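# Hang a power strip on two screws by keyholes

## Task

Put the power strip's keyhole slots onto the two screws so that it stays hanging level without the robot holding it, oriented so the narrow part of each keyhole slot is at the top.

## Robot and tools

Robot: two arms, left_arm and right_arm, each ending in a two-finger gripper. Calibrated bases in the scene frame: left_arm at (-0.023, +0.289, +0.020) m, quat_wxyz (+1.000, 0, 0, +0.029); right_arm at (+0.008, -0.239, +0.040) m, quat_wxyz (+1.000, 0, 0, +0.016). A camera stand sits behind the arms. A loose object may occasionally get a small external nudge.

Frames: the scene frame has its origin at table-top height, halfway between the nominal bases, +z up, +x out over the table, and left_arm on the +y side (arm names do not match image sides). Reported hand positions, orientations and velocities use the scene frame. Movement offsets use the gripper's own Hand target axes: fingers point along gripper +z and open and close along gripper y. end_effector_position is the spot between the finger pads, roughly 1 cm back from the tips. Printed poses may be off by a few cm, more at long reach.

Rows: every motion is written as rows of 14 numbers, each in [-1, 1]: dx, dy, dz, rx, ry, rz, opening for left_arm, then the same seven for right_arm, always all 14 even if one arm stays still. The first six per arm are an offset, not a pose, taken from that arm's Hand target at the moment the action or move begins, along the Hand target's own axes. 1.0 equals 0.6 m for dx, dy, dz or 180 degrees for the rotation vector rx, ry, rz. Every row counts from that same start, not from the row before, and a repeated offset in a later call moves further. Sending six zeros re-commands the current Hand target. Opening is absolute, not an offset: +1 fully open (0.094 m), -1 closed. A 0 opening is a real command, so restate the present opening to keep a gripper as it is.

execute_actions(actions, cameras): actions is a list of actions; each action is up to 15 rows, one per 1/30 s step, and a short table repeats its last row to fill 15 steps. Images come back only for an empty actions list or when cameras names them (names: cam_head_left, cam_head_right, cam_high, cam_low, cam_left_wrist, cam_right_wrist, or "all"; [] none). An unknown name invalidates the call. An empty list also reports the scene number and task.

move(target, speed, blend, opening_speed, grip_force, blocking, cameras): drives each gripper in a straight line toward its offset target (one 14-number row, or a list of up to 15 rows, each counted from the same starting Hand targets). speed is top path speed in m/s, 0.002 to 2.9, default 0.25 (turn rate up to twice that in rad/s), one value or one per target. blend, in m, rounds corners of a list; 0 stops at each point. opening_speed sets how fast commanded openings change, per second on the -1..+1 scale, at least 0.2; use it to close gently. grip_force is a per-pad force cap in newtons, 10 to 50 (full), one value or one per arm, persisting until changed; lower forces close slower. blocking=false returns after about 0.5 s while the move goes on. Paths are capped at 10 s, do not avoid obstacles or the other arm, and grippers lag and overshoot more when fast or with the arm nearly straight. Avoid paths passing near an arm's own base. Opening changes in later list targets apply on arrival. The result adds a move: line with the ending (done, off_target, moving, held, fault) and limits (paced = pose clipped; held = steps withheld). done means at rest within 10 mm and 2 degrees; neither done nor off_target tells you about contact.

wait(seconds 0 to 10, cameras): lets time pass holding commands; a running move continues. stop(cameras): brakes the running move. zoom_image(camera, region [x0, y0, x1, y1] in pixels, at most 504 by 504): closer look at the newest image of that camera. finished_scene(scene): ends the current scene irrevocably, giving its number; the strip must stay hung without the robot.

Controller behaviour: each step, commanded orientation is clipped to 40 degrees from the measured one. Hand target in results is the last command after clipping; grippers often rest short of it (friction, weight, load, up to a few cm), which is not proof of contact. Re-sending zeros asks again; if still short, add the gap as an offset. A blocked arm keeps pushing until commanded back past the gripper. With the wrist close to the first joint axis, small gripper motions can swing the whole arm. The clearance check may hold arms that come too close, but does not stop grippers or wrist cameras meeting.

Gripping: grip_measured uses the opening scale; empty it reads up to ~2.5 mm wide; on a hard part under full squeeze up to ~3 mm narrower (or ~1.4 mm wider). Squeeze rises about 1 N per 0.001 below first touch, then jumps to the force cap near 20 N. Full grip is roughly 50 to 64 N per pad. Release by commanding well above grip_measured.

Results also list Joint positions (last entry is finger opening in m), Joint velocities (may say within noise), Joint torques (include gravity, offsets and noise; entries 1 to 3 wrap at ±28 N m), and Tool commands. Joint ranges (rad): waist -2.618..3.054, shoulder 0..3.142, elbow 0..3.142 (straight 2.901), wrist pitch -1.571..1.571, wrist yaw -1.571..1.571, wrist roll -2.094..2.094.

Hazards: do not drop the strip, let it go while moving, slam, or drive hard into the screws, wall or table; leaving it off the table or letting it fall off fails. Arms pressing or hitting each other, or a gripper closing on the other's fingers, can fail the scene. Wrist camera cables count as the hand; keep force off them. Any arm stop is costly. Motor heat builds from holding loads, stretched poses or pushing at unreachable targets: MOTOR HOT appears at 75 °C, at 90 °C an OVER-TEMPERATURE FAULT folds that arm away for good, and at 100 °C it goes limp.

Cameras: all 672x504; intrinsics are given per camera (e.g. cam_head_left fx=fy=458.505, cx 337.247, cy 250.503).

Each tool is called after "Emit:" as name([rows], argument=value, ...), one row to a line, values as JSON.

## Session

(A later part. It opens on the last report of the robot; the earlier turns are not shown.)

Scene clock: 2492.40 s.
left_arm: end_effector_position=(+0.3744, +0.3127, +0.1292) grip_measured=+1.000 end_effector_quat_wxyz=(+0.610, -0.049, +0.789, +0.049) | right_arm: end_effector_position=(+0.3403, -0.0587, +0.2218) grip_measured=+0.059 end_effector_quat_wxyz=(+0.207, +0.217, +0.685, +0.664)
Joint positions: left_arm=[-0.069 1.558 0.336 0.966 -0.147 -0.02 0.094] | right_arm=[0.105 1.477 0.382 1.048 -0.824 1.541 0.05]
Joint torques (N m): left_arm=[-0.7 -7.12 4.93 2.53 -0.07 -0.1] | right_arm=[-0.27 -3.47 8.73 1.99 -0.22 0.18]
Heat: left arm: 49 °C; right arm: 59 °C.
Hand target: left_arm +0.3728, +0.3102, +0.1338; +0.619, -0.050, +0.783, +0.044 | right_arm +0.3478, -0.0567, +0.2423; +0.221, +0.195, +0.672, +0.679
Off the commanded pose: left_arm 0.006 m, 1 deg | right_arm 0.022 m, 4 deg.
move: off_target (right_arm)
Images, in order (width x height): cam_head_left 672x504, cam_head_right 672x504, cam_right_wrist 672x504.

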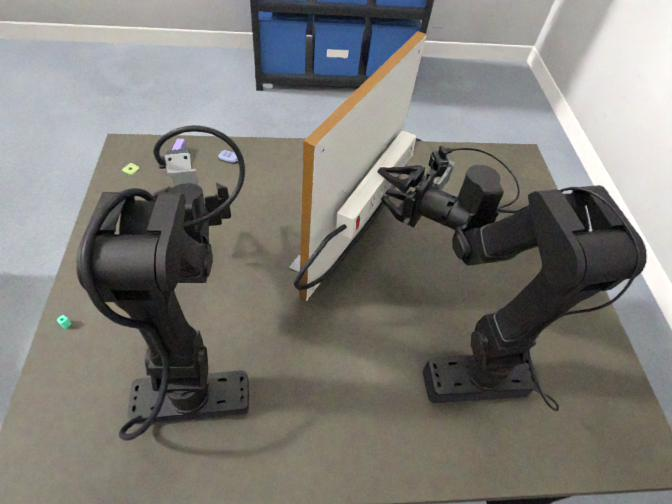

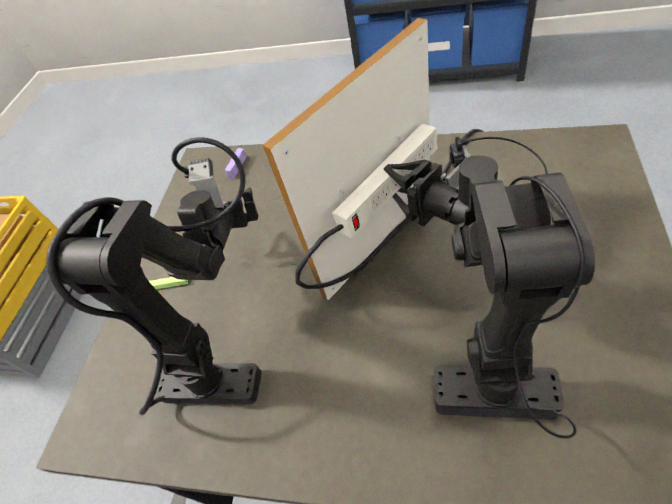

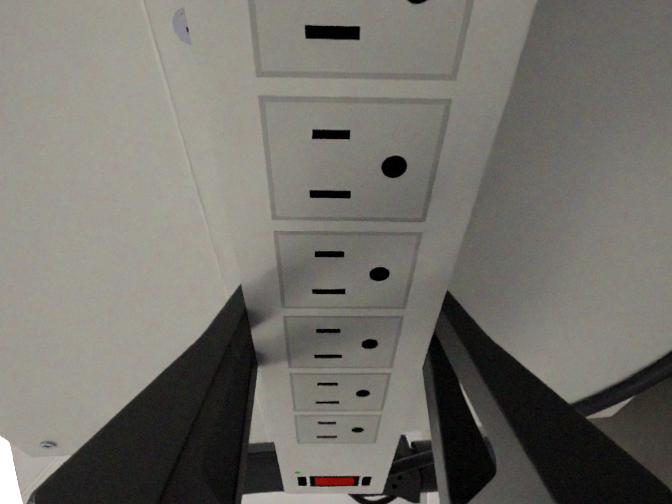

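Emit:
execute_actions(actions=[], cameras=["cam_head_left","cam_head_right","cam_right_wrist"])

Scene clock: 2511.07 s.
left_arm: end_effector_position=(+0.3744, +0.3127, +0.1292) grip_measured=+1.000 end_effector_quat_wxyz=(+0.610, -0.049, +0.789, +0.049) | right_arm: end_effector_position=(+0.3402, -0.0587, +0.2218) grip_measured=+0.059 end_effector_quat_wxyz=(+0.207, +0.217, +0.685, +0.664)
Joint positions: left_arm=[-0.069 1.558 0.336 0.966 -0.147 -0.02 0.094] | right_arm=[0.105 1.477 0.382 1.048 -0.825 1.541 0.05]
Joint velocities: within noise
Joint torques (N m): left_arm=[-0.72 -7.1 4.93 2.53 -0.07 -0.1] | right_arm=[-0.32 -3.47 8.68 2 -0.25 0.15]
Heat: left arm: 49 °C; right arm: 62 °C.
Hand target: left_arm +0.3728, +0.3102, +0.1338; +0.619, -0.050, +0.783, +0.044 | right_arm +0.3479, -0.0567, +0.2423; +0.221, +0.195, +0.672, +0.679
Tool commands: left_gripper/opening=+1.0 right_gripper/opening=-0.3
Off the commanded pose: left_arm 0.006 m, 1 deg | right_arm 0.022 m, 4 deg.
Images, in order (width x height): cam_head_left 672x504, cam_head_right 672x504, cam_right_wrist 672x504.

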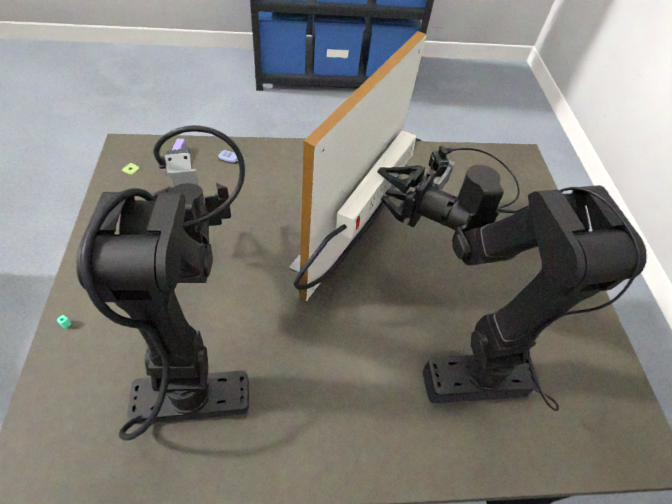

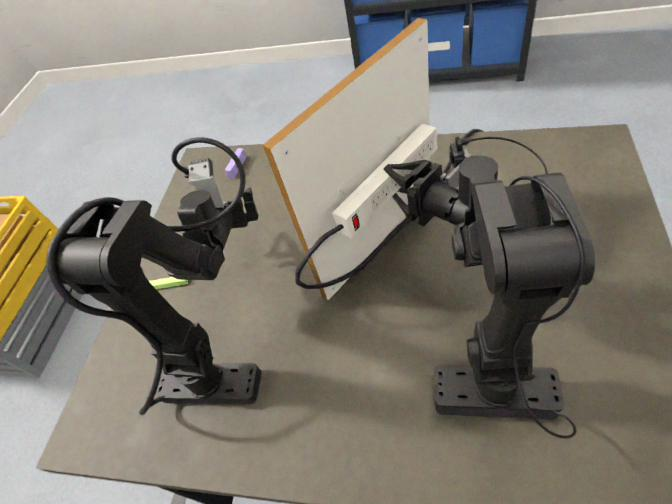

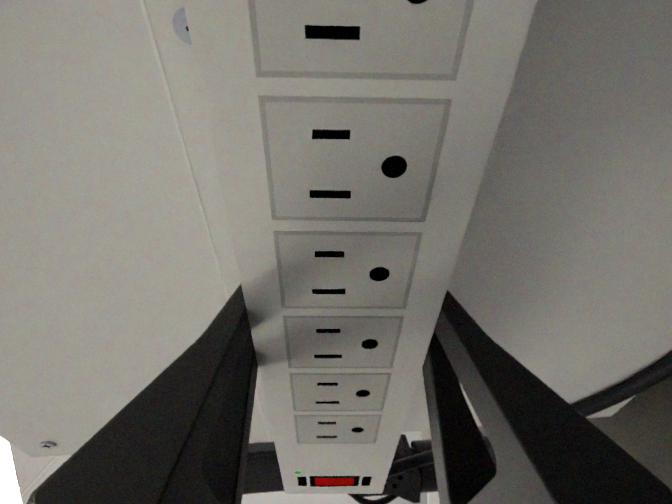

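Emit:
move([
  [0,0,0,0,0,0,1,0.0503,0.0962,-0.01,0,0,0,-0.3],
  [0,0,0,0,0,0,1,0.0503,0.0562,-0.01,0,0,0,-0.3],
], speed=0.08)

Emit:
execute_actions(actions=[], cameras=["cam_head_left","cam_head_right","cam_right_wrist"])

Scene clock: 2536.47 s.
left_arm: end_effector_position=(+0.3744, +0.3127, +0.1292) grip_measured=+1.000 end_effector_quat_wxyz=(+0.610, -0.049, +0.789, +0.049) | right_arm: end_effector_position=(+0.3224, -0.0497, +0.2662) grip_measured=+0.059 end_effector_quat_wxyz=(+0.220, +0.212, +0.681, +0.665)
Joint positions: left_arm=[-0.069 1.558 0.336 0.966 -0.147 -0.02 0.094] | right_arm=[0.164 1.225 0.417 0.783 -0.754 1.537 0.05]
Joint torques (N m): left_arm=[-0.72 -7.1 4.93 2.53 -0.07 -0.11] | right_arm=[0.94 -2.67 6.11 2.2 -0.19 0.17]
Heat: left arm: 49 °C; right arm: 63 °C.
Hand target: left_arm +0.3728, +0.3102, +0.1338; +0.619, -0.050, +0.783, +0.044 | right_arm +0.3183, -0.0447, +0.2749; +0.221, +0.195, +0.672, +0.679
Off the commanded pose: left_arm 0.006 m, 1 deg | right_arm 0.011 m, 3 deg.
move: off_target (right_arm)

Scene clock: 2536.47 s.
left_arm: end_effector_position=(+0.3744, +0.3127, +0.1292) grip_measured=+1.000 end_effector_quat_wxyz=(+0.610, -0.049, +0.789, +0.049) | right_arm: end_effector_position=(+0.3224, -0.0497, +0.2662) grip_measured=+0.059 end_effector_quat_wxyz=(+0.220, +0.212, +0.681, +0.665)
Joint positions: left_arm=[-0.069 1.558 0.336 0.966 -0.147 -0.02 0.094] | right_arm=[0.164 1.225 0.417 0.783 -0.754 1.537 0.05]
Joint velocities: within noise
Joint torques (N m): left_arm=[-0.72 -7.1 4.93 2.53 -0.07 -0.11] | right_arm=[0.94 -2.67 6.11 2.2 -0.19 0.17]
Heat: left arm: 49 °C; right arm: 63 °C.
Hand target: left_arm +0.3728, +0.3102, +0.1338; +0.619, -0.050, +0.783, +0.044 | right_arm +0.3183, -0.0447, +0.2749; +0.221, +0.195, +0.672, +0.679
Tool commands: left_gripper/opening=+1.0 right_gripper/opening=-0.3
Off the commanded pose: left_arm 0.006 m, 1 deg | right_arm 0.011 m, 3 deg.
Images, in order (width x height): cam_head_left 672x504, cam_head_right 672x504, cam_right_wrist 672x504.

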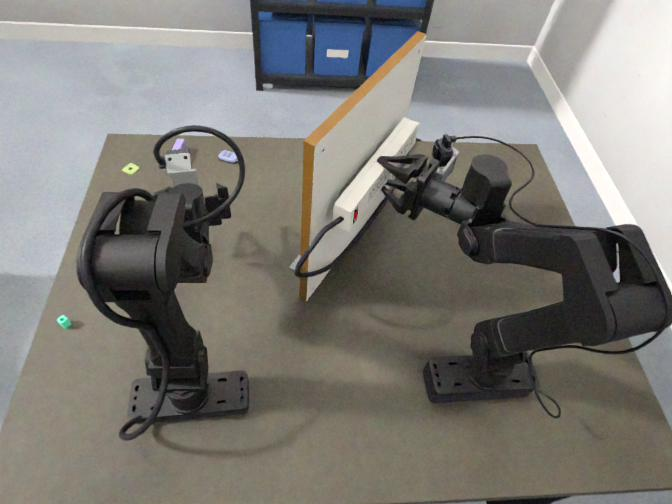

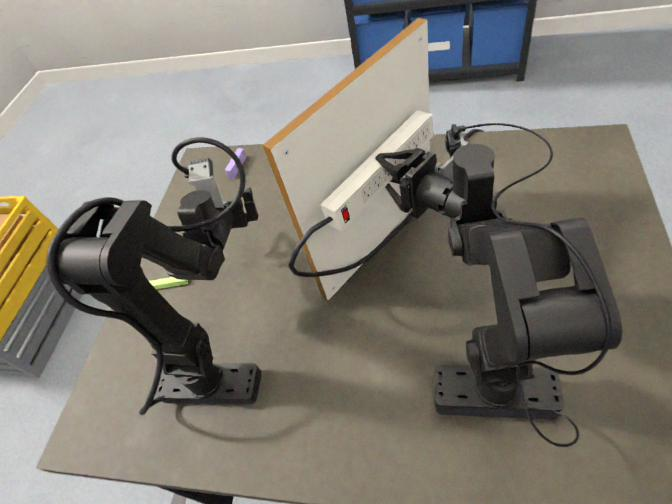

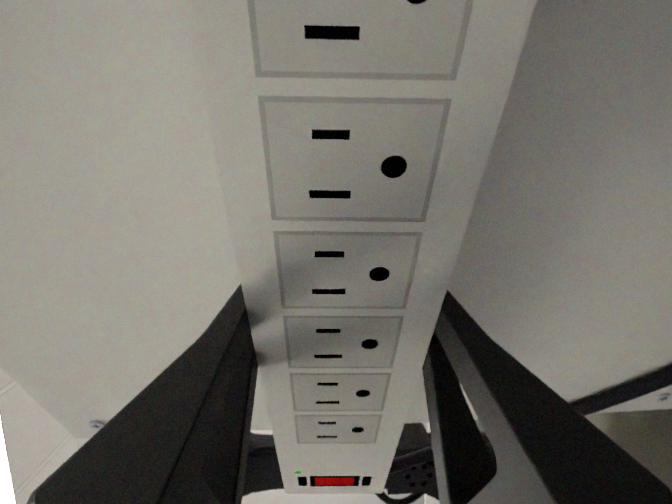

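Emit:
move(target=[0,0,0,0,0,0,1,0.003,-0.007,0.0245,0,0.005,0,-0.3], speed=0.05)

Scene clock: 2542.30 s.
left_arm: end_effector_position=(+0.3744, +0.3127, +0.1292) grip_measured=+1.000 end_effector_quat_wxyz=(+0.610, -0.049, +0.789, +0.049) | right_arm: end_effector_position=(+0.3247, -0.0392, +0.2551) grip_measured=+0.059 end_effector_quat_wxyz=(+0.210, +0.211, +0.686, +0.664)
Joint positions: left_arm=[-0.069 1.558 0.336 0.966 -0.147 -0.02 0.094] | right_arm=[0.199 1.286 0.417 0.829 -0.736 1.537 0.05]
Joint torques (N m): left_arm=[-0.7 -7.1 4.93 2.54 -0.07 -0.11] | right_arm=[1.44 -2.35 7.83 2.2 -0.11 0.18]
Heat: left arm: 49 °C; right arm: 61 °C.
Hand target: left_arm +0.3728, +0.3102, +0.1338; +0.619, -0.050, +0.783, +0.044 | right_arm +0.3252, -0.0315, +0.2711; +0.216, +0.190, +0.674, +0.681
Off the commanded pose: left_arm 0.006 m, 1 deg | right_arm 0.018 m, 3 deg.
move: off_target (right_arm)

Emit:
move([
  [0,0,0,0,0,0,1,-0.003,0.03,-0.016,0,0,0,-0.3],
  [0,0,0,0,0,0,1,-0.004,0.007,0.0,-0.004,0,0,-0.3],
], speed=0.05)

Scene clock: 2547.50 s.
left_arm: end_effector_position=(+0.3744, +0.3127, +0.1292) grip_measured=+1.000 end_effector_quat_wxyz=(+0.610, -0.049, +0.789, +0.049) | right_arm: end_effector_position=(+0.3246, -0.0398, +0.2517) grip_measured=+0.059 end_effector_quat_wxyz=(+0.201, +0.217, +0.688, +0.663)
Joint positions: left_arm=[-0.069 1.558 0.336 0.966 -0.147 -0.02 0.094] | right_arm=[0.194 1.29 0.417 0.818 -0.744 1.544 0.05]
Joint torques (N m): left_arm=[-0.7 -7.1 4.93 2.53 -0.07 -0.1] | right_arm=[1.1 -2.51 8.23 2.41 -0.13 0.22]
Heat: left arm: 49 °C; right arm: 61 °C.
Hand target: left_arm +0.3728, +0.3102, +0.1338; +0.619, -0.050, +0.783, +0.044 | right_arm +0.3271, -0.0328, +0.2753; +0.217, +0.188, +0.669, +0.685
Off the commanded pose: left_arm 0.006 m, 1 deg | right_arm 0.025 m, 5 deg.
move: off_target (right_arm)

Emit:
move([
  [0,0,0,0,0,0,1,-0.008,0.058,-0.0245,0,0,0,-0.3],
  [0,0,0,0,0,0,1,-0.0033,0.007,-0.0245,0,0,0,-0.3],
  [0,0,0,0,0,0,1,-0.0033,-0.004,0,0,0,0,-0.3],
], speed=0.06)

Scene clock: 2557.73 s.
left_arm: end_effector_position=(+0.3744, +0.3127, +0.1292) grip_measured=+1.000 end_effector_quat_wxyz=(+0.610, -0.049, +0.789, +0.049) | right_arm: end_effector_position=(+0.3287, -0.0418, +0.2585) grip_measured=+0.059 end_effector_quat_wxyz=(+0.211, +0.208, +0.682, +0.668)
Joint positions: left_arm=[-0.069 1.558 0.336 0.966 -0.147 -0.02 0.094] | right_arm=[0.182 1.303 0.429 0.85 -0.756 1.543 0.05]
Joint torques (N m): left_arm=[-0.7 -7.1 4.94 2.53 -0.07 -0.11] | right_arm=[1.73 -2.14 7.35 2.28 -0.03 0.23]
Heat: left arm: 49 °C; right arm: 61 °C.
Hand target: left_arm +0.3728, +0.3102, +0.1338; +0.619, -0.050, +0.783, +0.044 | right_arm +0.3289, -0.0340, +0.2730; +0.217, +0.188, +0.669, +0.685
Off the commanded pose: left_arm 0.006 m, 1 deg | right_arm 0.016 m, 3 deg.
move: off_target (right_arm)

Emit:
move([
  [0,0,0,0,0,0,1,0.0035,0.026,-0.016,0,0,0,-0.3],
  [0,0,0,0,0,0,1,0.0035,0.003,0,-0.002,0,0,-0.3],
], speed=0.05)

Scene clock: 2563.53 s.
left_arm: end_effector_position=(+0.3744, +0.3127, +0.1292) grip_measured=+1.000 end_effector_quat_wxyz=(+0.610, -0.049, +0.789, +0.049) | right_arm: end_effector_position=(+0.3266, -0.0403, +0.2601) grip_measured=+0.059 end_effector_quat_wxyz=(+0.212, +0.208, +0.680, +0.670)
Joint positions: left_arm=[-0.069 1.558 0.336 0.966 -0.147 -0.02 0.094] | right_arm=[0.191 1.295 0.423 0.855 -0.746 1.55 0.05]
Joint torques (N m): left_arm=[-0.72 -7.12 4.93 2.53 -0.07 -0.1] | right_arm=[1.5 -2.02 7.47 2.29 -0.07 0.19]
Heat: left arm: 49 °C; right arm: 60 °C.
Hand target: left_arm +0.3728, +0.3102, +0.1338; +0.619, -0.050, +0.783, +0.044 | right_arm +0.3271, -0.0329, +0.2748; +0.218, +0.188, +0.667, +0.687
Off the commanded pose: left_arm 0.006 m, 1 deg | right_arm 0.016 m, 3 deg.
move: off_target (right_arm)

Emit:
execute_actions(actions=[], cameras=["cam_head_left","cam_head_right","cam_right_wrist","cam_high"])

Emit:
zoom_image(camera="cam_head_right", region=[310, 100, 450, 240])

Emit:
zoom_image(camera="cam_head_left", region=[310, 110, 430, 230])

Scene clock: 2566.97 s.
left_arm: end_effector_position=(+0.3744, +0.3127, +0.1292) grip_measured=+1.000 end_effector_quat_wxyz=(+0.610, -0.049, +0.789, +0.049) | right_arm: end_effector_position=(+0.3266, -0.0403, +0.2601) grip_measured=+0.059 end_effector_quat_wxyz=(+0.212, +0.208, +0.680, +0.670)
Joint positions: left_arm=[-0.069 1.558 0.336 0.966 -0.147 -0.02 0.094] | right_arm=[0.191 1.295 0.423 0.855 -0.746 1.55 0.05]
Joint velocities: within noise
Joint torques (N m): left_arm=[-0.72 -7.12 4.94 2.53 -0.07 -0.11] | right_arm=[1.47 -2.03 7.5 2.28 -0.07 0.19]
Heat: left arm: 49 °C; right arm: 60 °C.
Hand target: left_arm +0.3728, +0.3102, +0.1338; +0.619, -0.050, +0.783, +0.044 | right_arm +0.3271, -0.0329, +0.2748; +0.218, +0.188, +0.667, +0.687
Tool commands: left_gripper/opening=+1.0 right_gripper/opening=-0.3
Off the commanded pose: left_arm 0.006 m, 1 deg | right_arm 0.016 m, 3 deg.
Images, in order (width x height): cam_head_left 672x504, cam_head_right 672x504, cam_high 672x504, cam_right_wrist 672x504.

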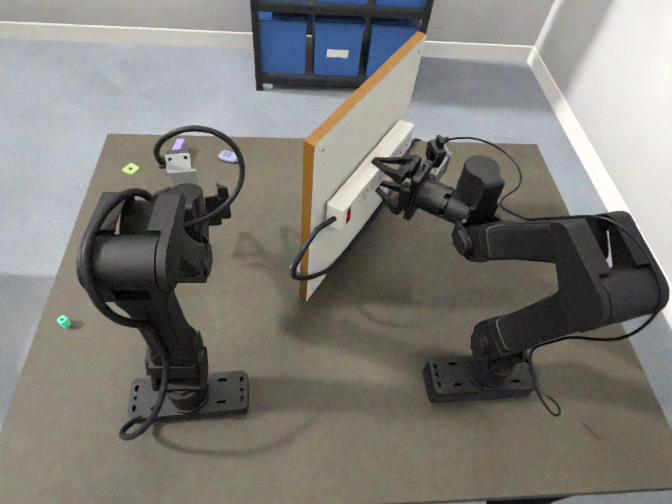

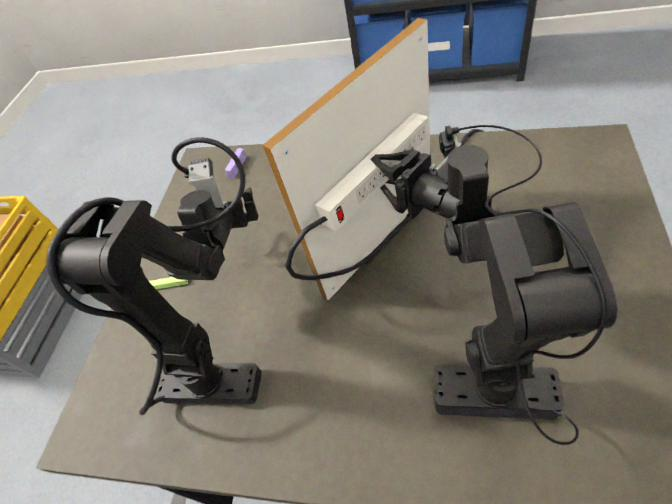

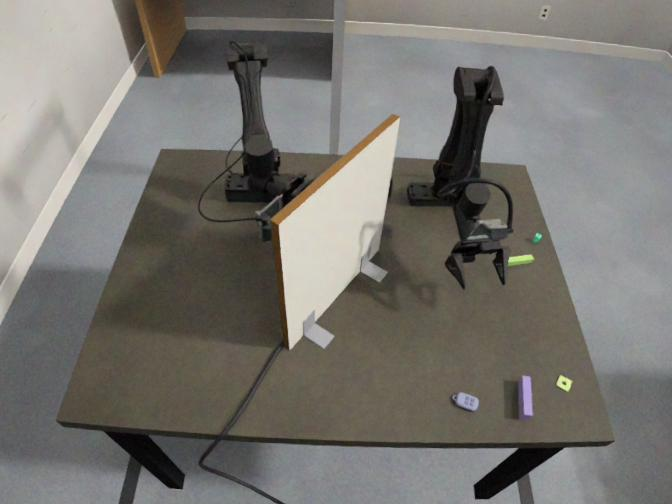

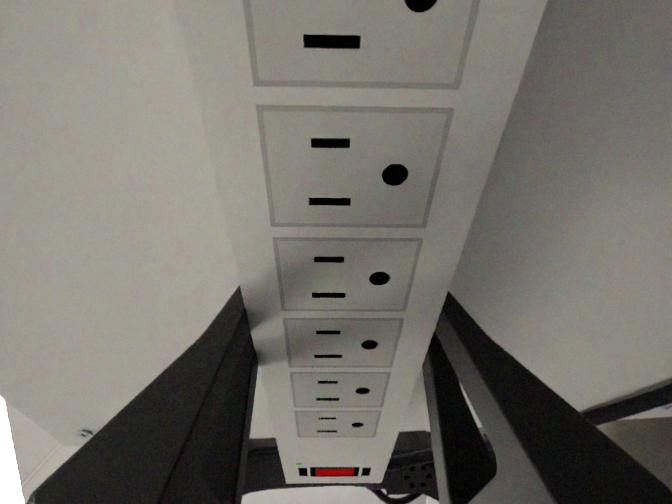

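Scaled by 3.600.

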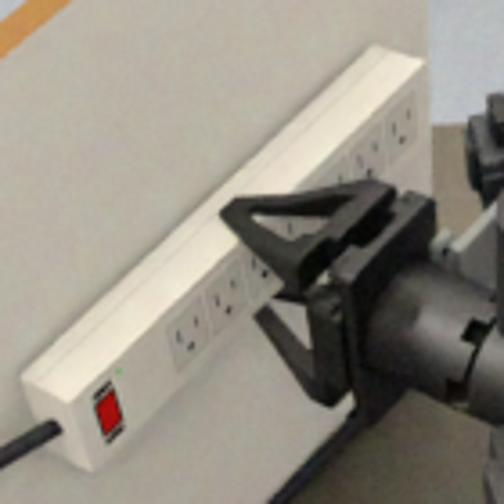

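Scaled by 4.200.

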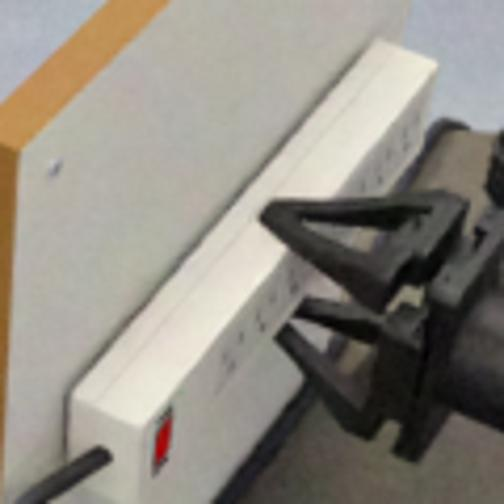

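Emit:
zoom_image(camera="cam_right_wrist", region=[130, 0, 430, 225])

Emit:
zoom_image(camera="cam_right_wrist", region=[380, 0, 680, 225])

Emit:
zoom_image(camera="cam_head_right", region=[305, 170, 375, 240])

Emit:
zoom_image(camera="cam_head_right", region=[375, 95, 445, 165])

Emit:
zoom_image(camera="cam_head_left", region=[310, 180, 380, 250])

Emit:
zoom_image(camera="cam_head_left", region=[365, 100, 435, 170])

Scaled by 1.680.

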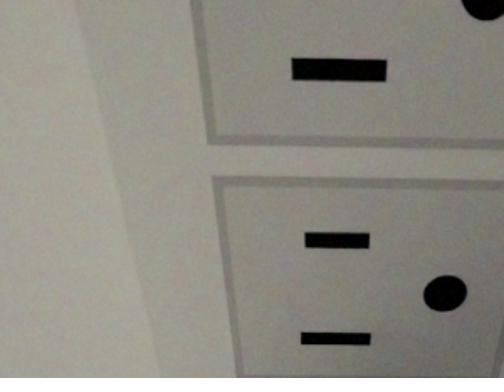

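Invalid region (380, 0, 680, 225): it reaches outside that camera's 672x504 image.

Scaled by 7.200.

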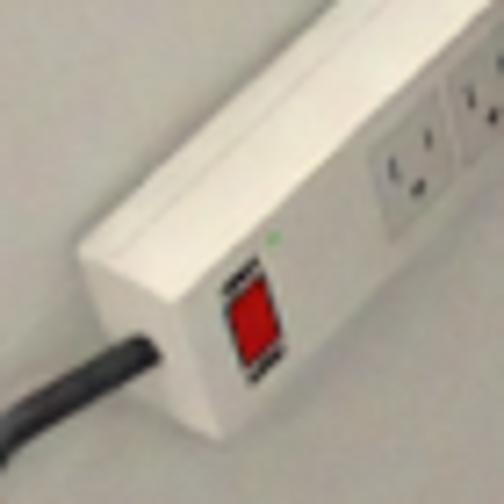

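Scaled by 7.200.

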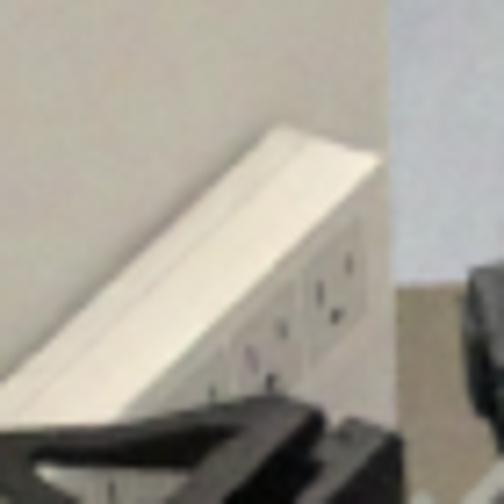

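Scaled by 7.200.

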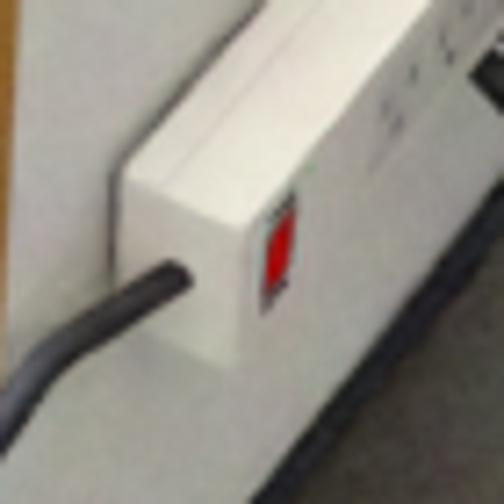

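Scaled by 7.200.

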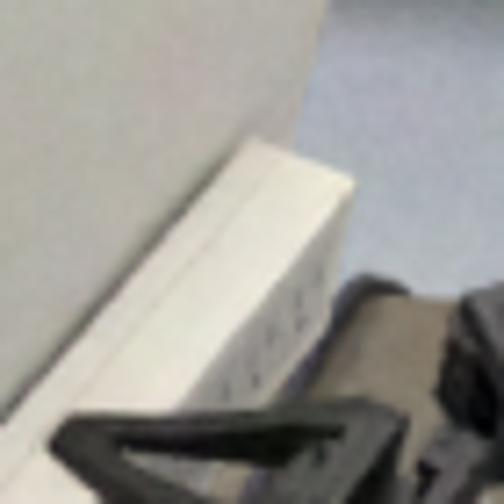

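Emit:
zoom_image(camera="cam_head_left", region=[280, 110, 350, 180])

Emit:
zoom_image(camera="cam_head_left", region=[280, 240, 350, 310])

Emit:
zoom_image(camera="cam_head_left", region=[375, 20, 445, 90])

Emit:
zoom_image(camera="cam_head_right", region=[250, 120, 320, 190])

Emit:
zoom_image(camera="cam_head_right", region=[280, 240, 350, 310])

Emit:
zoom_image(camera="cam_head_right", region=[380, 10, 450, 80])

Scaled by 7.200.

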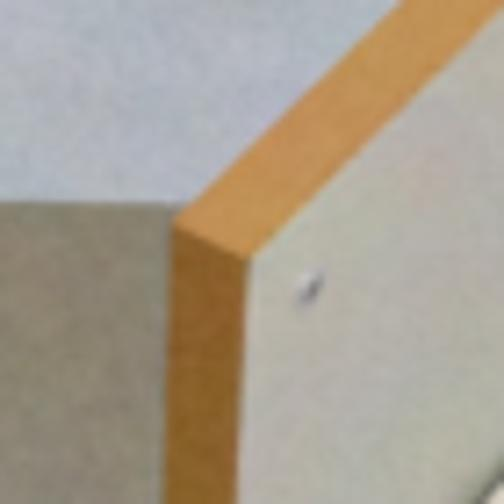

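Scaled by 7.200.

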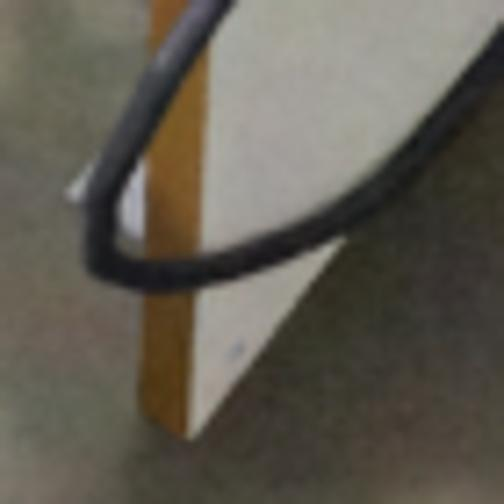

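Scaled by 7.200.

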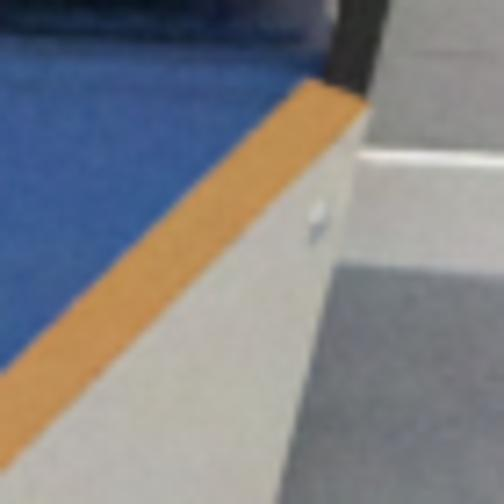

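Scaled by 7.200.

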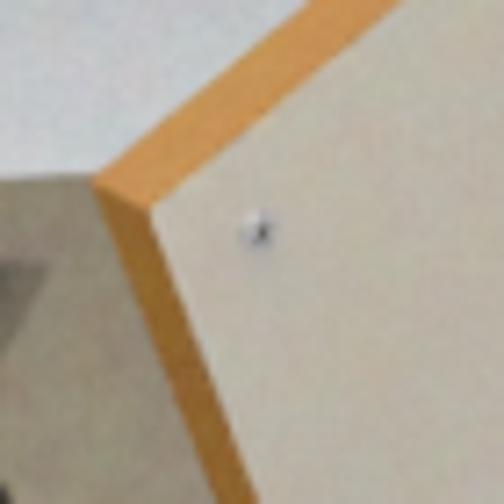

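Scaled by 7.200.

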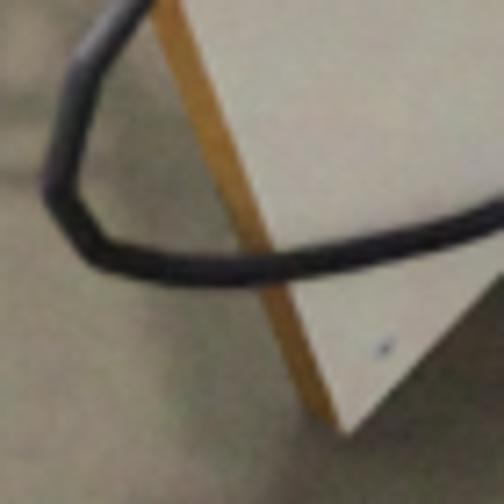

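Scaled by 7.200.

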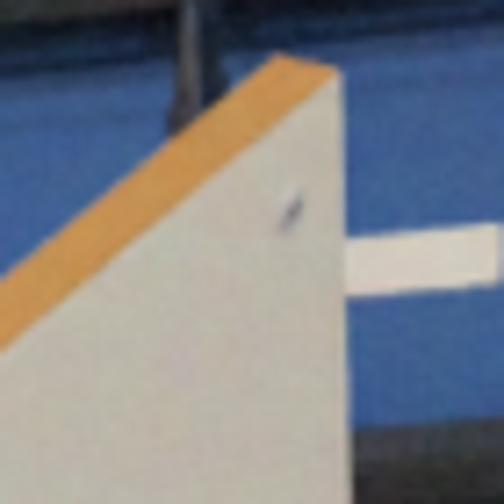

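Emit:
move([
  [0,0,0,0,0,0,1,-0.005,0.01,-0.025,0,0,0,-0.3],
  [0,0,0,0,0,0,1,-0.045,-0.085,-0.025,0,0,0,-0.3],
], speed=0.08)

Emit:
execute_actions(actions=[], cameras=["cam_head_left","cam_head_right","cam_right_wrist"])

Emit:
zoom_image(camera="cam_head_left", region=[325, 170, 365, 210])

Emit:
zoom_image(camera="cam_head_left", region=[365, 120, 405, 160])

Emit:
zoom_image(camera="cam_head_right", region=[320, 170, 360, 210])

Emit:
zoom_image(camera="cam_head_right", region=[380, 115, 420, 155])

Scene clock: 2668.27 s.
left_arm: end_effector_position=(+0.3744, +0.3127, +0.1292) grip_measured=+1.000 end_effector_quat_wxyz=(+0.610, -0.049, +0.789, +0.049) | right_arm: end_effector_position=(+0.3454, -0.0589, +0.2186) grip_measured=+0.059 end_effector_quat_wxyz=(+0.212, +0.199, +0.674, +0.679)
Joint positions: left_arm=[-0.069 1.558 0.336 0.966 -0.147 -0.02 0.094] | right_arm=[0.09 1.588 0.385 1.221 -0.86 1.568 0.05]
Joint torques (N m): left_arm=[-0.72 -7.1 4.93 2.53 -0.07 -0.11] | right_arm=[-0.36 -3.82 4.56 2.09 -0.16 0.12]
Heat: left arm: 49 °C; right arm: 58 °C.
Hand target: left_arm +0.3728, +0.3102, +0.1338; +0.619, -0.050, +0.783, +0.044 | right_arm +0.3437, -0.0594, +0.2240; +0.217, +0.188, +0.667, +0.687
Off the commanded pose: left_arm 0.006 m, 1 deg | right_arm 0.006 m, 2 deg.
move: done

Scene clock: 2668.27 s.
left_arm: end_effector_position=(+0.3744, +0.3127, +0.1292) grip_measured=+1.000 end_effector_quat_wxyz=(+0.610, -0.049, +0.789, +0.049) | right_arm: end_effector_position=(+0.3454, -0.0589, +0.2186) grip_measured=+0.059 end_effector_quat_wxyz=(+0.212, +0.199, +0.674, +0.679)
Joint positions: left_arm=[-0.069 1.558 0.336 0.966 -0.147 -0.02 0.094] | right_arm=[0.09 1.588 0.385 1.221 -0.86 1.568 0.05]
Joint velocities: within noise
Joint torques (N m): left_arm=[-0.72 -7.1 4.93 2.53 -0.07 -0.11] | right_arm=[-0.36 -3.82 4.56 2.09 -0.16 0.12]
Heat: left arm: 49 °C; right arm: 58 °C.
Hand target: left_arm +0.3728, +0.3102, +0.1338; +0.619, -0.050, +0.783, +0.044 | right_arm +0.3437, -0.0594, +0.2240; +0.217, +0.188, +0.667, +0.687
Tool commands: left_gripper/opening=+1.0 right_gripper/opening=-0.3
Off the commanded pose: left_arm 0.006 m, 1 deg | right_arm 0.006 m, 2 deg.
Images, in order (width x height): cam_head_left 672x504, cam_head_right 672x504, cam_right_wrist 672x504.

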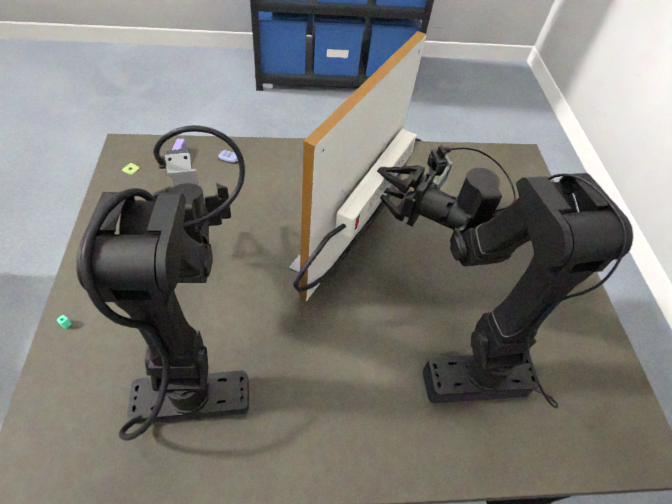

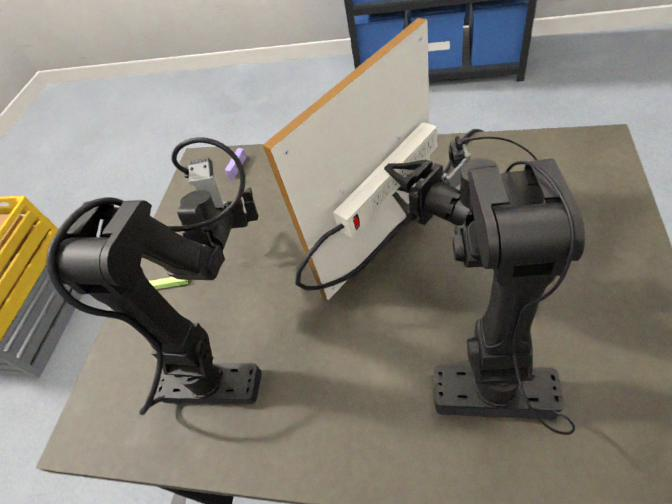

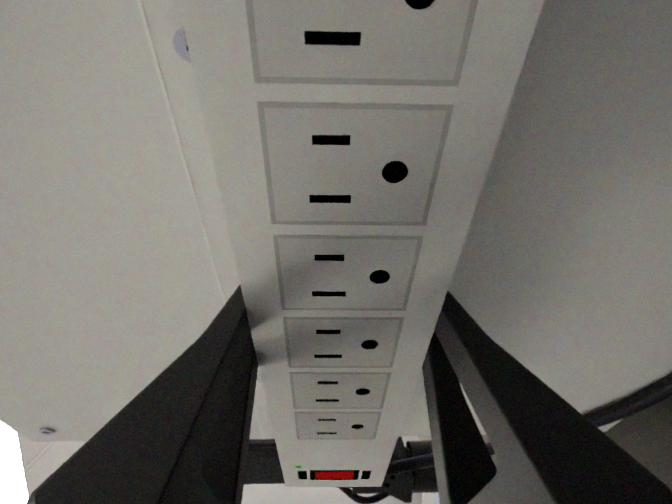

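Scaled by 12.600.

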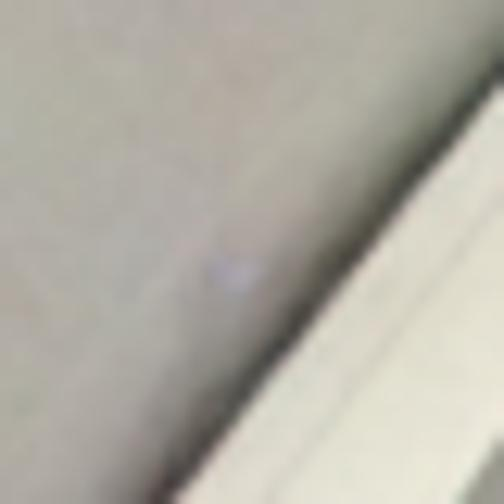

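Scaled by 12.600.

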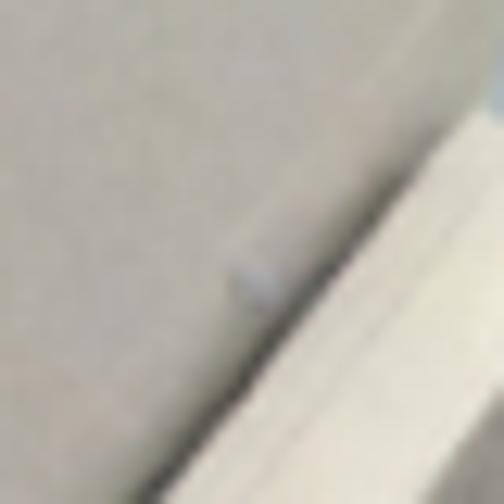

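Scaled by 12.600.

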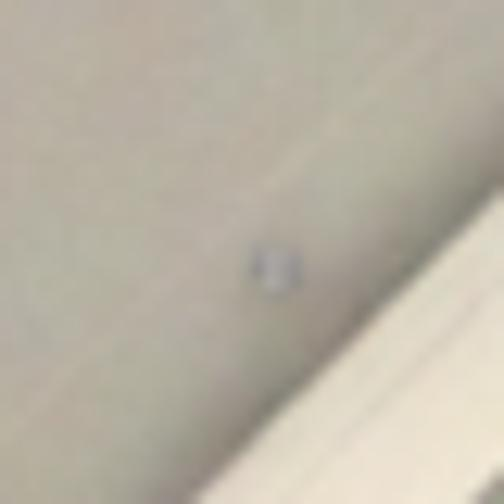

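Scaled by 12.600.

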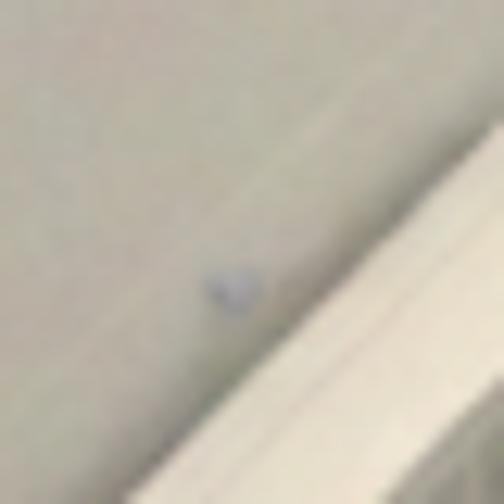

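Emit:
zoom_image(camera="cam_right_wrist", region=[140, 0, 240, 75])

Emit:
zoom_image(camera="cam_right_wrist", region=[10, 400, 110, 475])

Emit:
zoom_image(camera="cam_head_right", region=[320, 180, 390, 250])

Emit:
zoom_image(camera="cam_head_right", region=[380, 105, 450, 175])

Emit:
zoom_image(camera="cam_head_left", region=[320, 180, 390, 250])

Emit:
zoom_image(camera="cam_head_left", region=[365, 110, 435, 180])

Scaled by 5.040.

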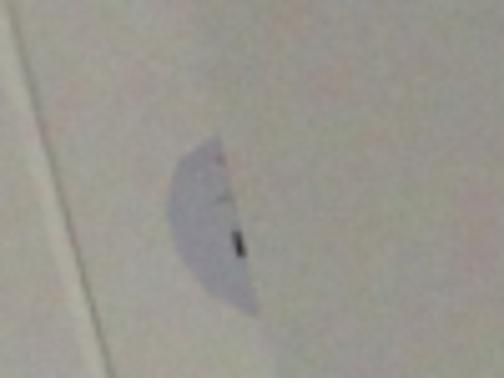

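Scaled by 5.040.

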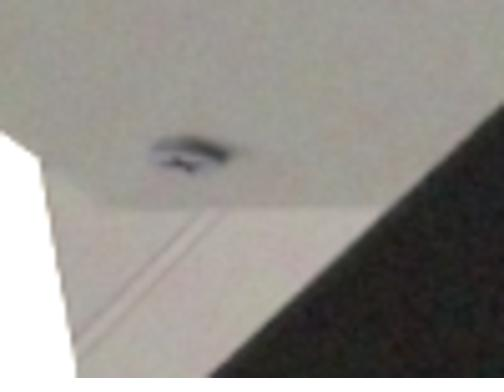

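Scaled by 7.200.

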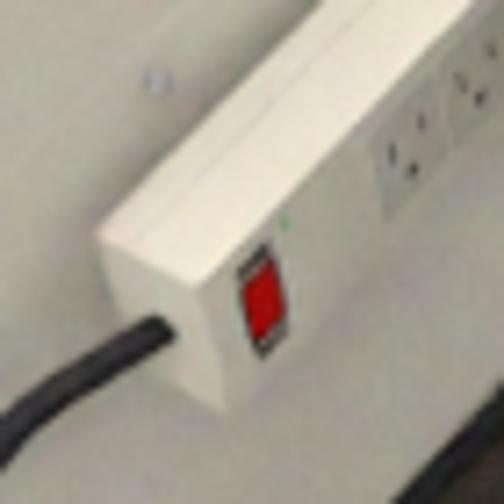

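Scaled by 7.200.

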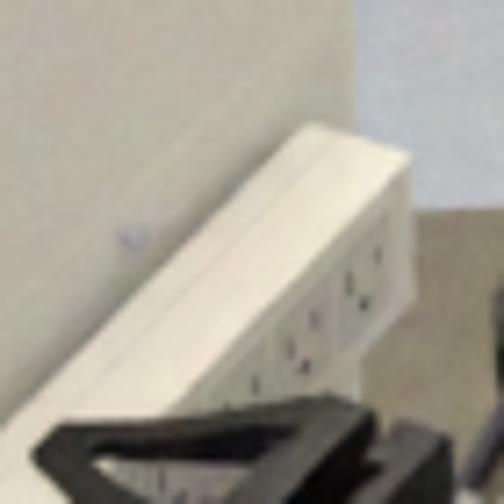

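Scaled by 7.200.

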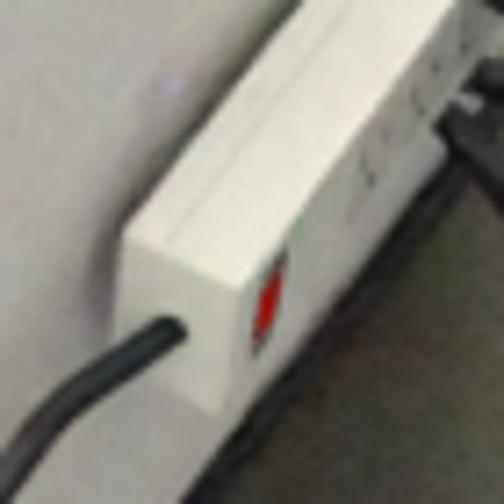

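Scaled by 7.200.

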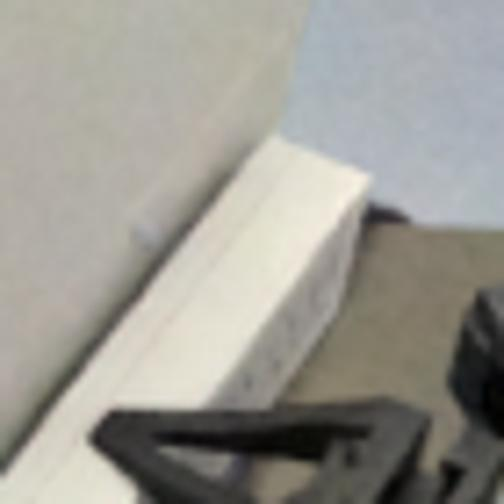

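Emit:
move(target=[0,0,0,0,0,0,1,0,0,0.0133,0,-0.005,0,-0.3], speed=0.04)

Scene clock: 2755.47 s.
left_arm: end_effector_position=(+0.3744, +0.3127, +0.1292) grip_measured=+1.000 end_effector_quat_wxyz=(+0.610, -0.049, +0.789, +0.049) | right_arm: end_effector_position=(+0.3477, -0.0561, +0.2155) grip_measured=+0.059 end_effector_quat_wxyz=(+0.214, +0.207, +0.674, +0.676)
Joint positions: left_arm=[-0.069 1.558 0.336 0.966 -0.147 -0.02 0.094] | right_arm=[0.108 1.598 0.385 1.222 -0.826 1.569 0.05]
Joint torques (N m): left_arm=[-0.7 -7.12 4.93 2.53 -0.07 -0.11] | right_arm=[0.7 -3.9 5.41 2.08 -0.01 0.11]
Heat: left arm: 49 °C; right arm: 51 °C.
Hand target: left_arm +0.3728, +0.3102, +0.1338; +0.619, -0.050, +0.783, +0.044 | right_arm +0.3482, -0.0528, +0.2243; +0.223, +0.193, +0.665, +0.686
Off the commanded pose: left_arm 0.006 m, 1 deg | right_arm 0.009 m, 2 deg.
move: done

Emit:
move(target=[0,0,0,0,0,0,1,0,0.009,0.0085,0,0,0,-0.3], speed=0.04)

Scene clock: 2758.73 s.
left_arm: end_effector_position=(+0.3744, +0.3127, +0.1292) grip_measured=+1.000 end_effector_quat_wxyz=(+0.610, -0.049, +0.789, +0.049) | right_arm: end_effector_position=(+0.3474, -0.0528, +0.2111) grip_measured=+0.059 end_effector_quat_wxyz=(+0.207, +0.215, +0.677, +0.673)
Joint positions: left_arm=[-0.069 1.558 0.336 0.966 -0.147 -0.02 0.094] | right_arm=[0.123 1.598 0.385 1.199 -0.81 1.569 0.05]
Joint torques (N m): left_arm=[-0.72 -7.12 4.93 2.53 -0.07 -0.1] | right_arm=[0.75 -5.27 6.89 2 -0.06 0.11]
Heat: left arm: 49 °C; right arm: 51 °C.
Hand target: left_arm +0.3728, +0.3102, +0.1338; +0.619, -0.050, +0.783, +0.044 | right_arm +0.3508, -0.0486, +0.2300; +0.223, +0.193, +0.665, +0.686
Off the commanded pose: left_arm 0.006 m, 1 deg | right_arm 0.020 m, 4 deg.
move: off_target (right_arm)

Emit:
move([
  [0,0,0,0,0,0,1,0,0.01,0.002,0,0,0,-0.3],
], speed=0.04)

Emit:
move([
  [0,0,0,0,0,0,1,0,0.01,0.00,0,0,0,-0.3],
], speed=0.04)

Scene clock: 2763.13 s.
left_arm: end_effector_position=(+0.3744, +0.3127, +0.1292) grip_measured=+1.000 end_effector_quat_wxyz=(+0.610, -0.049, +0.789, +0.049) | right_arm: end_effector_position=(+0.3471, -0.0521, +0.2040) grip_measured=+0.059 end_effector_quat_wxyz=(+0.196, +0.227, +0.683, +0.667)
Joint positions: left_arm=[-0.069 1.558 0.336 0.966 -0.147 -0.02 0.094] | right_arm=[0.126 1.598 0.385 1.162 -0.806 1.57 0.05]
Joint torques (N m): left_arm=[-0.7 -7.13 4.93 2.53 -0.07 -0.1] | right_arm=[0.75 -7.77 7.53 1.97 -0.04 0.1]
Heat: left arm: 49 °C; right arm: 52 °C.
Hand target: left_arm +0.3728, +0.3102, +0.1338; +0.619, -0.050, +0.783, +0.044 | right_arm +0.3511, -0.0477, +0.2360; +0.223, +0.193, +0.665, +0.686
Off the commanded pose: left_arm 0.006 m, 1 deg | right_arm 0.033 m, 6 deg.
move: off_target (right_arm)

Scene clock: 2764.10 s.
left_arm: end_effector_position=(+0.3744, +0.3127, +0.1292) grip_measured=+1.000 end_effector_quat_wxyz=(+0.610, -0.049, +0.789, +0.049) | right_arm: end_effector_position=(+0.3455, -0.0525, +0.2065) grip_measured=+0.059 end_effector_quat_wxyz=(+0.193, +0.230, +0.684, +0.665)
Joint positions: left_arm=[-0.069 1.558 0.336 0.966 -0.147 -0.02 0.094] | right_arm=[0.126 1.568 0.385 1.124 -0.805 1.57 0.05]
Joint torques (N m): left_arm=[-0.7 -7.1 4.93 2.53 -0.07 -0.11] | right_arm=[0.77 -7.77 8.31 2.01 -0.07 0.1]
Heat: left arm: 49 °C; right arm: 52 °C.
Hand target: left_arm +0.3728, +0.3102, +0.1338; +0.619, -0.050, +0.783, +0.044 | right_arm +0.3509, -0.0478, +0.2420; +0.223, +0.193, +0.665, +0.686
Off the commanded pose: left_arm 0.006 m, 1 deg | right_arm 0.036 m, 6 deg.
move: off_target (right_arm)

Emit:
move([
  [0,0,0,0,0,0,1,0,-0.01,-0.035,0,0,0,-0.3],
  [0,0,0,0,0,0,1,0,0.13,-0.035,0,0,0,-0.3],
  [0,0,0,0,0,0,1,0.038,0.13,-0.035,0,0,0,-0.3],
], speed=0.08)

Scene clock: 2772.43 s.
left_arm: end_effector_position=(+0.3744, +0.3127, +0.1292) grip_measured=+1.000 end_effector_quat_wxyz=(+0.610, -0.049, +0.789, +0.049) | right_arm: end_effector_position=(+0.3237, -0.0571, +0.2974) grip_measured=+0.059 end_effector_quat_wxyz=(+0.211, +0.218, +0.678, +0.669)
Joint positions: left_arm=[-0.069 1.558 0.336 0.966 -0.147 -0.02 0.094] | right_arm=[0.127 1.144 0.509 0.612 -0.795 1.56 0.05]
Joint torques (N m): left_arm=[-0.72 -7.12 4.93 2.53 -0.07 -0.11] | right_arm=[0.76 -5.27 7.38 2.02 -0.15 0.18]
Heat: left arm: 49 °C; right arm: 53 °C.
Hand target: left_arm +0.3728, +0.3102, +0.1338; +0.619, -0.050, +0.783, +0.044 | right_arm +0.3165, -0.0535, +0.3183; +0.223, +0.193, +0.665, +0.686
Off the commanded pose: left_arm 0.006 m, 1 deg | right_arm 0.022 m, 4 deg.
move: off_target (right_arm)

Emit:
move([
  [0,0,0,0,0,0,1,0,0.05,0,0,0,0,-0.3],
  [0,0,0,0,0,0,1,0,0.05,0.028,0,0,0,-0.3],
], speed=0.08)

Scene clock: 2778.33 s.
left_arm: end_effector_position=(+0.3744, +0.3127, +0.1292) grip_measured=+1.000 end_effector_quat_wxyz=(+0.610, -0.049, +0.789, +0.049) | right_arm: end_effector_position=(+0.3220, -0.0478, +0.3108) grip_measured=+0.059 end_effector_quat_wxyz=(+0.204, +0.229, +0.686, +0.660)
Joint positions: left_arm=[-0.069 1.558 0.336 0.966 -0.147 -0.02 0.094] | right_arm=[0.174 1.104 0.58 0.462 -0.741 1.552 0.05]
Joint torques (N m): left_arm=[-0.72 -7.12 4.94 2.53 -0.07 -0.1] | right_arm=[0.99 -2.48 11.75 2.19 -0.21 0.21]
Heat: left arm: 49 °C; right arm: 54 °C.
Hand target: left_arm +0.3728, +0.3102, +0.1338; +0.619, -0.050, +0.783, +0.044 | right_arm +0.3244, -0.0400, +0.3489; +0.223, +0.193, +0.665, +0.686
Off the commanded pose: left_arm 0.006 m, 1 deg | right_arm 0.039 m, 6 deg.
move: off_target (right_arm)

Emit:
move([
  [0,0,0,0,0,0,1,-0.008,-0.055,0.013,0,0,0,-0.3],
], speed=0.05)

Scene clock: 2782.30 s.
left_arm: end_effector_position=(+0.3744, +0.3127, +0.1292) grip_measured=+1.000 end_effector_quat_wxyz=(+0.610, -0.049, +0.789, +0.049) | right_arm: end_effector_position=(+0.3363, -0.0412, +0.3047) grip_measured=+0.059 end_effector_quat_wxyz=(+0.215, +0.213, +0.677, +0.671)
Joint positions: left_arm=[-0.069 1.558 0.336 0.966 -0.147 -0.02 0.094] | right_arm=[0.186 1.211 0.569 0.631 -0.738 1.558 0.05]
Joint torques (N m): left_arm=[-0.7 -7.12 4.93 2.53 -0.07 -0.1] | right_arm=[1.02 -2.67 7.06 2.28 -0.11 0.15]
Heat: left arm: 49 °C; right arm: 55 °C.
Hand target: left_arm +0.3728, +0.3102, +0.1338; +0.619, -0.050, +0.783, +0.044 | right_arm +0.3344, -0.0358, +0.3164; +0.223, +0.193, +0.665, +0.686
Off the commanded pose: left_arm 0.006 m, 1 deg | right_arm 0.013 m, 3 deg.
move: off_target (right_arm)


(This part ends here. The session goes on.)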